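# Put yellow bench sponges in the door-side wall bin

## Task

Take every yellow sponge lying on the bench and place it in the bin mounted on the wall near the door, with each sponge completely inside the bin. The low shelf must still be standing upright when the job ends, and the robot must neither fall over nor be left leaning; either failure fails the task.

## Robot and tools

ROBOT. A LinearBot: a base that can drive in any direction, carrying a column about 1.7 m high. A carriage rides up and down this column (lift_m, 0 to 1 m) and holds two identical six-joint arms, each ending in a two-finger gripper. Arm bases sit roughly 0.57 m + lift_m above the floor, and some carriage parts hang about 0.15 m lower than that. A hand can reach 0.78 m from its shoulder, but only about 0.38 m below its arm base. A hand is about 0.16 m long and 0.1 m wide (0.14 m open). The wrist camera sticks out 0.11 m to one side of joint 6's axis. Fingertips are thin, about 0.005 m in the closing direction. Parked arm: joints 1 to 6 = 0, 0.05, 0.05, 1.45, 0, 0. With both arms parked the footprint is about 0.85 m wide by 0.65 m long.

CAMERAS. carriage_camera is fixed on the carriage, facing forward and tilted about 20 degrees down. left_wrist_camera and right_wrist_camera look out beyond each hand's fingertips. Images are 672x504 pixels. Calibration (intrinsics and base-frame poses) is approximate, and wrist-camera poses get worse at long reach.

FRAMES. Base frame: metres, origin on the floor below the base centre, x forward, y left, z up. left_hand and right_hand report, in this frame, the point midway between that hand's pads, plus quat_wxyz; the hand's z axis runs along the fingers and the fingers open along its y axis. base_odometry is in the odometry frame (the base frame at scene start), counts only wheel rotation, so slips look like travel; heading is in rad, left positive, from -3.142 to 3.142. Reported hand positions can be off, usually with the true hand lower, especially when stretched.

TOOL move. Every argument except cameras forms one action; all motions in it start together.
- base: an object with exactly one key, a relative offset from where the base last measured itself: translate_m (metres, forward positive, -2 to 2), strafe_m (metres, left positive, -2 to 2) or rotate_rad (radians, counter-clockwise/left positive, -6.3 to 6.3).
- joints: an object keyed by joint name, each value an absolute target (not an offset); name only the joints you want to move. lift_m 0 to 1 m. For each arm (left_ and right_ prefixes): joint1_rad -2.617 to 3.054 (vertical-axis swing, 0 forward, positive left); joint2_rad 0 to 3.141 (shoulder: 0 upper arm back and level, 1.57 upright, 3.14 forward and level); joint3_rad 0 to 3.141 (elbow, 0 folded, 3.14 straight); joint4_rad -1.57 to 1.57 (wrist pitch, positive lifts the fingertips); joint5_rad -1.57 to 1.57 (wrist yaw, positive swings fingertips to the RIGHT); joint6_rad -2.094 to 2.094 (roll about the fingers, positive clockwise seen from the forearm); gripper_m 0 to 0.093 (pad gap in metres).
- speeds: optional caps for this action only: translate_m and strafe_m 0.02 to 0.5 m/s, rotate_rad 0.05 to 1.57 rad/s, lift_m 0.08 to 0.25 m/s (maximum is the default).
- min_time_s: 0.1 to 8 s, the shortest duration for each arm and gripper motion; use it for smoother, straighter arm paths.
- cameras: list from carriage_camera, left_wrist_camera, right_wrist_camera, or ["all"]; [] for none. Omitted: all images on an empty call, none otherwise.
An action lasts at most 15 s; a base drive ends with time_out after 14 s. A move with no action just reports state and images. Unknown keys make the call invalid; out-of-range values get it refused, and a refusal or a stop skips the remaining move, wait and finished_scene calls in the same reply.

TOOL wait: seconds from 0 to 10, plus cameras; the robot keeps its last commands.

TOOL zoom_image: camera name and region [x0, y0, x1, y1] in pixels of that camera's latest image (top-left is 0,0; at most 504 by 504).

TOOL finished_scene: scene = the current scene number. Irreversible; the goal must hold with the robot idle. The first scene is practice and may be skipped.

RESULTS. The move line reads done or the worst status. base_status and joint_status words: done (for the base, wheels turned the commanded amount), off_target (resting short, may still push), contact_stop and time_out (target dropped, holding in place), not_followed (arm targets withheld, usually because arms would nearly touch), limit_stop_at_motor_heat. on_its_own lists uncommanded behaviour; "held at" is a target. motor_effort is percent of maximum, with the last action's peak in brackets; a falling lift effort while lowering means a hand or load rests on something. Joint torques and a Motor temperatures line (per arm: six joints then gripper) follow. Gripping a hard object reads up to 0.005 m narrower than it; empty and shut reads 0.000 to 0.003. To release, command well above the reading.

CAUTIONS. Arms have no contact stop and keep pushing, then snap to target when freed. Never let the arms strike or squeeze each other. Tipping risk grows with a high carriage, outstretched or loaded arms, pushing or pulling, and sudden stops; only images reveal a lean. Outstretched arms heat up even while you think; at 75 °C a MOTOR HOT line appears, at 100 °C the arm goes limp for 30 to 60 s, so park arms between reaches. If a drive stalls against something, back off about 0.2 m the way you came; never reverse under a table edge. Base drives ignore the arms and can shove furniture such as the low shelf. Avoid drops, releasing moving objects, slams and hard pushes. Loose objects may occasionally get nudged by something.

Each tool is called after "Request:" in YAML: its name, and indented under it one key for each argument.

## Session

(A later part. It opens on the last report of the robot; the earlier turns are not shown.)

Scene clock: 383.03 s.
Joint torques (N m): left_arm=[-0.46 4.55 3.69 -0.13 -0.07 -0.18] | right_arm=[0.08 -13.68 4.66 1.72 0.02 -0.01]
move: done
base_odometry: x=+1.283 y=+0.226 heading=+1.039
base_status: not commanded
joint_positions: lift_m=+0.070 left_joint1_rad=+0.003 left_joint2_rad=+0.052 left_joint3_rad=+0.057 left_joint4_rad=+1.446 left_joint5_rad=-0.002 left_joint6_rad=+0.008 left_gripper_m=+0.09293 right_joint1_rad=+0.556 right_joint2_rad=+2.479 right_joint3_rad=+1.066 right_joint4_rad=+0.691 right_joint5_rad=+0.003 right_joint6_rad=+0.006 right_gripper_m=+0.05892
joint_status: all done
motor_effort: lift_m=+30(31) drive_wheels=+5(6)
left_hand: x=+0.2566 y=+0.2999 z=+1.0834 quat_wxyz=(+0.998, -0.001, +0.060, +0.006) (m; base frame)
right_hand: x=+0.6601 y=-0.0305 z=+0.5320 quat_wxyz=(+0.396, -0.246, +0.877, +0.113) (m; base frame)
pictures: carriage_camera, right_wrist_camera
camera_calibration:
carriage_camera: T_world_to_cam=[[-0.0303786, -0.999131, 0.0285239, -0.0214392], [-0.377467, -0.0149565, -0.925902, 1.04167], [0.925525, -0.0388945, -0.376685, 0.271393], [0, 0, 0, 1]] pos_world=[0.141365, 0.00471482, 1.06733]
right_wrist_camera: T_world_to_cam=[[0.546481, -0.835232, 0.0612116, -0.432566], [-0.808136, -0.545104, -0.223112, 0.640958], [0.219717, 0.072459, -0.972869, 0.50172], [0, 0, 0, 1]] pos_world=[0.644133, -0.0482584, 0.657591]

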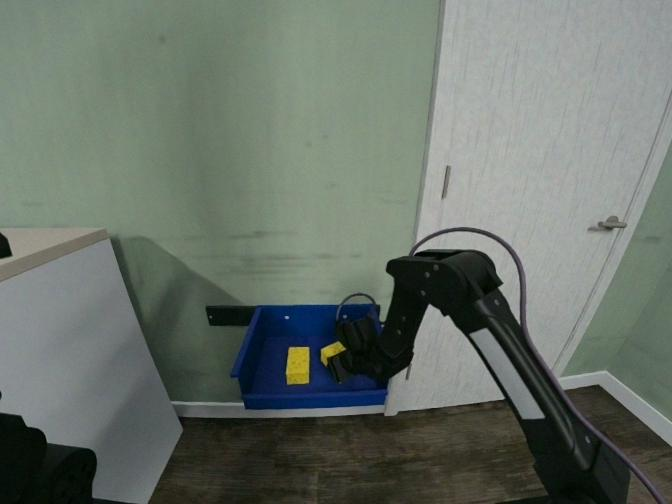

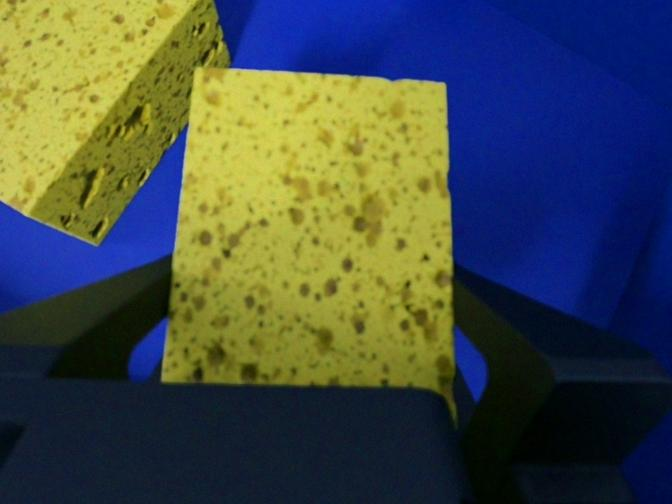

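Clear of sponge 1. Lower and release.

Request:
move:
  joints: {"lift_m":0.04}
  speeds: {"lift_m":0.08}

Request:
move:
  joints: {"lift_m":0.032}
  speeds: {"lift_m":0.08}
  cameras: ["right_wrist_camera"]

Scene clock: 387.20 s.
Joint torques (N m): left_arm=[-0.42 4.52 3.69 -0.13 -0.07 -0.16] | right_arm=[0.09 -13.83 4.57 1.74 0.02 -0.01]
move: done
base_odometry: x=+1.283 y=+0.226 heading=+1.039
base_status: not commanded
joint_positions: lift_m=+0.040 left_joint1_rad=+0.003 left_joint2_rad=+0.052 left_joint3_rad=+0.057 left_joint4_rad=+1.446 left_joint5_rad=-0.002 left_joint6_rad=+0.008 left_gripper_m=+0.09293 right_joint1_rad=+0.556 right_joint2_rad=+2.480 right_joint3_rad=+1.067 right_joint4_rad=+0.692 right_joint5_rad=+0.003 right_joint6_rad=+0.006 right_gripper_m=+0.05892
joint_status: all done
motor_effort: lift_m=+30(30) drive_wheels=+5(6)
left_hand: x=+0.2566 y=+0.2999 z=+1.0534 quat_wxyz=(+0.998, -0.001, +0.060, +0.006) (m; base frame)
right_hand: x=+0.6602 y=-0.0305 z=+0.5017 quat_wxyz=(+0.396, -0.246, +0.877, +0.113) (m; base frame)
camera_calibration:
carriage_camera: T_world_to_cam=[[-0.0303786, -0.999131, 0.0285239, -0.0205835], [-0.377467, -0.0149565, -0.925902, 1.0139], [0.925525, -0.0388945, -0.376685, 0.260092], [0, 0, 0, 1]] pos_world=[0.141365, 0.00471482, 1.03733]
left_wrist_camera: T_world_to_cam=[[0.0391038, -0.999013, 0.0210882, 0.274168], [0.748601, 0.01531, -0.662844, 0.513425], [0.661867, 0.0417064, 0.74846, -0.847839], [0, 0, 0, 1]] pos_world=[0.166085, 0.301397, 0.969113]
right_wrist_camera: T_world_to_cam=[[0.546481, -0.835232, 0.0612116, -0.430682], [-0.808136, -0.545104, -0.223112, 0.634333], [0.219717, 0.072459, -0.972869, 0.472213], [0, 0, 0, 1]] pos_world=[0.644233, -0.0481584, 0.627291]

Scene clock: 387.67 s.
Joint torques (N m): left_arm=[-0.43 4.59 3.79 -0.14 -0.06 -0.17] | right_arm=[0.09 -13.89 4.4 1.55 0.02 0]
move: done
base_odometry: x=+1.283 y=+0.226 heading=+1.039
base_status: not commanded
joint_positions: lift_m=+0.032 left_joint1_rad=+0.003 left_joint2_rad=+0.051 left_joint3_rad=+0.056 left_joint4_rad=+1.446 left_joint5_rad=-0.002 left_joint6_rad=+0.008 left_gripper_m=+0.09293 right_joint1_rad=+0.556 right_joint2_rad=+2.480 right_joint3_rad=+1.070 right_joint4_rad=+0.712 right_joint5_rad=+0.003 right_joint6_rad=+0.006 right_gripper_m=+0.05892
joint_status: all done
motor_effort: lift_m=+28(30) drive_wheels=+5(6)
left_hand: x=+0.2566 y=+0.2999 z=+1.0453 quat_wxyz=(+0.998, -0.001, +0.060, +0.006) (m; base frame)
right_hand: x=+0.6639 y=-0.0282 z=+0.4985 quat_wxyz=(+0.407, -0.245, +0.872, +0.116) (m; base frame)
pictures: right_wrist_camera
camera_calibration:
right_wrist_camera: T_world_to_cam=[[0.545329, -0.835946, 0.0617281, -0.430101], [-0.803477, -0.542287, -0.245662, 0.646068], [0.238835, 0.0843697, -0.967388, 0.452992], [0, 0, 0, 1]] pos_world=[0.645457, -0.0474058, 0.623483]

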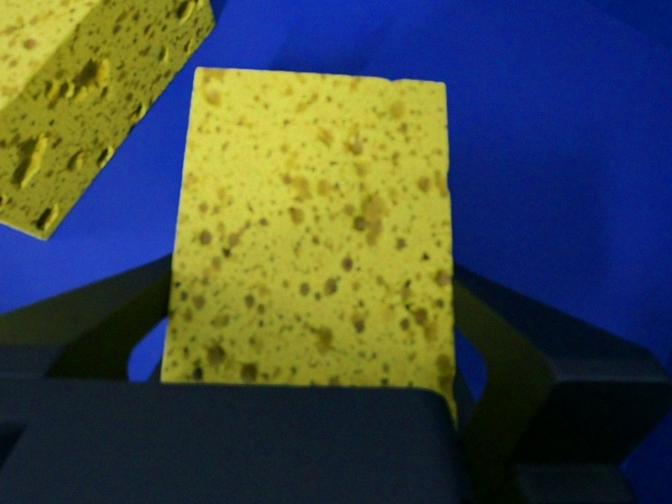

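Request:
move:
  joints: {"right_gripper_m":0.093,"lift_m":0.037}
  min_time_s: 2

Request:
move:
  joints: {"lift_m":0.35}
  speeds: {"lift_m":0.15}
  cameras: ["carriage_camera","right_wrist_camera"]

Scene clock: 394.87 s.
Joint torques (N m): left_arm=[-0.44 4.62 3.74 -0.14 -0.06 -0.19] | right_arm=[0.08 -13.83 4.36 1.64 0.02 -0.01]
Motor temperatures (°C): left_arm=[26 47 35 31 27 26 28] | right_arm=[24 44 39 35 28 28 32]
move: done
base_odometry: x=+1.283 y=+0.226 heading=+1.039
base_status: not commanded
joint_positions: lift_m=+0.037 left_joint1_rad=+0.003 left_joint2_rad=+0.051 left_joint3_rad=+0.056 left_joint4_rad=+1.446 left_joint5_rad=-0.002 left_joint6_rad=+0.008 left_gripper_m=+0.09293 right_joint1_rad=+0.556 right_joint2_rad=+2.480 right_joint3_rad=+1.071 right_joint4_rad=+0.703 right_joint5_rad=+0.003 right_joint6_rad=+0.006 right_gripper_m=+0.09292
joint_status: all done
motor_effort: lift_m=+33(39) drive_wheels=+6(6)
left_hand: x=+0.2565 y=+0.2999 z=+1.0499 quat_wxyz=(+0.998, -0.001, +0.060, +0.006) (m; base frame)
right_hand: x=+0.6628 y=-0.0288 z=+0.5015 quat_wxyz=(+0.403, -0.246, +0.874, +0.115) (m; base frame)
camera_calibration:
carriage_camera: T_world_to_cam=[[-0.0303786, -0.999131, 0.0285239, -0.0204894], [-0.377467, -0.0149565, -0.925902, 1.01084], [0.925525, -0.0388945, -0.376685, 0.258849], [0, 0, 0, 1]] pos_world=[0.141365, 0.00471482, 1.03403]
left_wrist_camera: T_world_to_cam=[[0.0390971, -0.999013, 0.0211014, 0.274234], [0.748882, 0.015314, -0.662527, 0.510826], [0.661549, 0.0417053, 0.748741, -0.84537], [0, 0, 0, 1]] pos_world=[0.165984, 0.301397, 0.965612]
right_wrist_camera: T_world_to_cam=[[0.545728, -0.8357, 0.0615362, -0.430455], [-0.805315, -0.543348, -0.23715, 0.642555], [0.231622, 0.0798636, -0.969522, 0.461893], [0, 0, 0, 1]] pos_world=[0.645386, -0.047488, 0.626686]

Scene clock: 397.40 s.
Joint torques (N m): left_arm=[-0.47 4.62 3.79 -0.11 -0.07 -0.2] | right_arm=[0.09 -13.94 4.31 1.69 0.02 -0.01]
move: done
base_odometry: x=+1.283 y=+0.226 heading=+1.039
base_status: not commanded
joint_positions: lift_m=+0.350 left_joint1_rad=+0.003 left_joint2_rad=+0.051 left_joint3_rad=+0.056 left_joint4_rad=+1.446 left_joint5_rad=-0.002 left_joint6_rad=+0.008 left_gripper_m=+0.09293 right_joint1_rad=+0.556 right_joint2_rad=+2.481 right_joint3_rad=+1.071 right_joint4_rad=+0.698 right_joint5_rad=+0.003 right_joint6_rad=+0.006 right_gripper_m=+0.09292
joint_status: all done
motor_effort: lift_m=+33(39) drive_wheels=+5(6)
left_hand: x=+0.2564 y=+0.2999 z=+1.3629 quat_wxyz=(+0.998, -0.001, +0.060, +0.006) (m; base frame)
right_hand: x=+0.6619 y=-0.0294 z=+0.8130 quat_wxyz=(+0.400, -0.246, +0.876, +0.114) (m; base frame)
pictures: carriage_camera, right_wrist_camera
camera_calibration:
carriage_camera: T_world_to_cam=[[-0.0303786, -0.999131, 0.0285239, -0.0294202], [-0.377467, -0.0149565, -0.925902, 1.30074], [0.925525, -0.0388945, -0.376685, 0.376789], [0, 0, 0, 1]] pos_world=[0.141365, 0.00471482, 1.34713]
right_wrist_camera: T_world_to_cam=[[0.546059, -0.835494, 0.0613976, -0.449713], [-0.806595, -0.54414, -0.230905, 0.711077], [0.226329, 0.0765649, -0.971037, 0.768854], [0, 0, 0, 1]] pos_world=[0.645107, -0.0476748, 0.938389]

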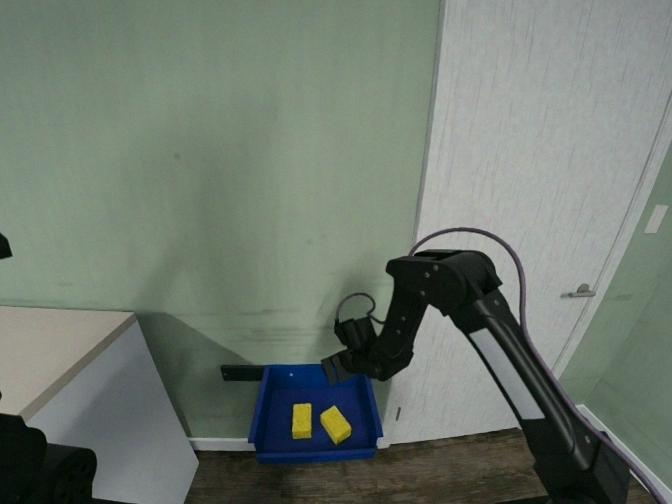

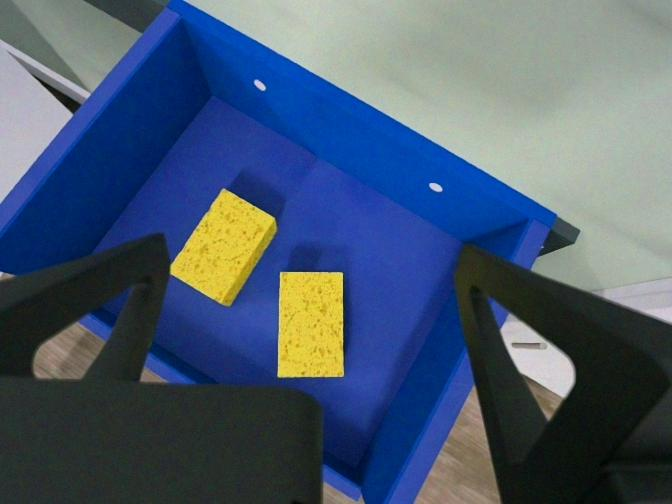

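Request:
finished_scene:
  scene: 3

The scene is finished: the task was done.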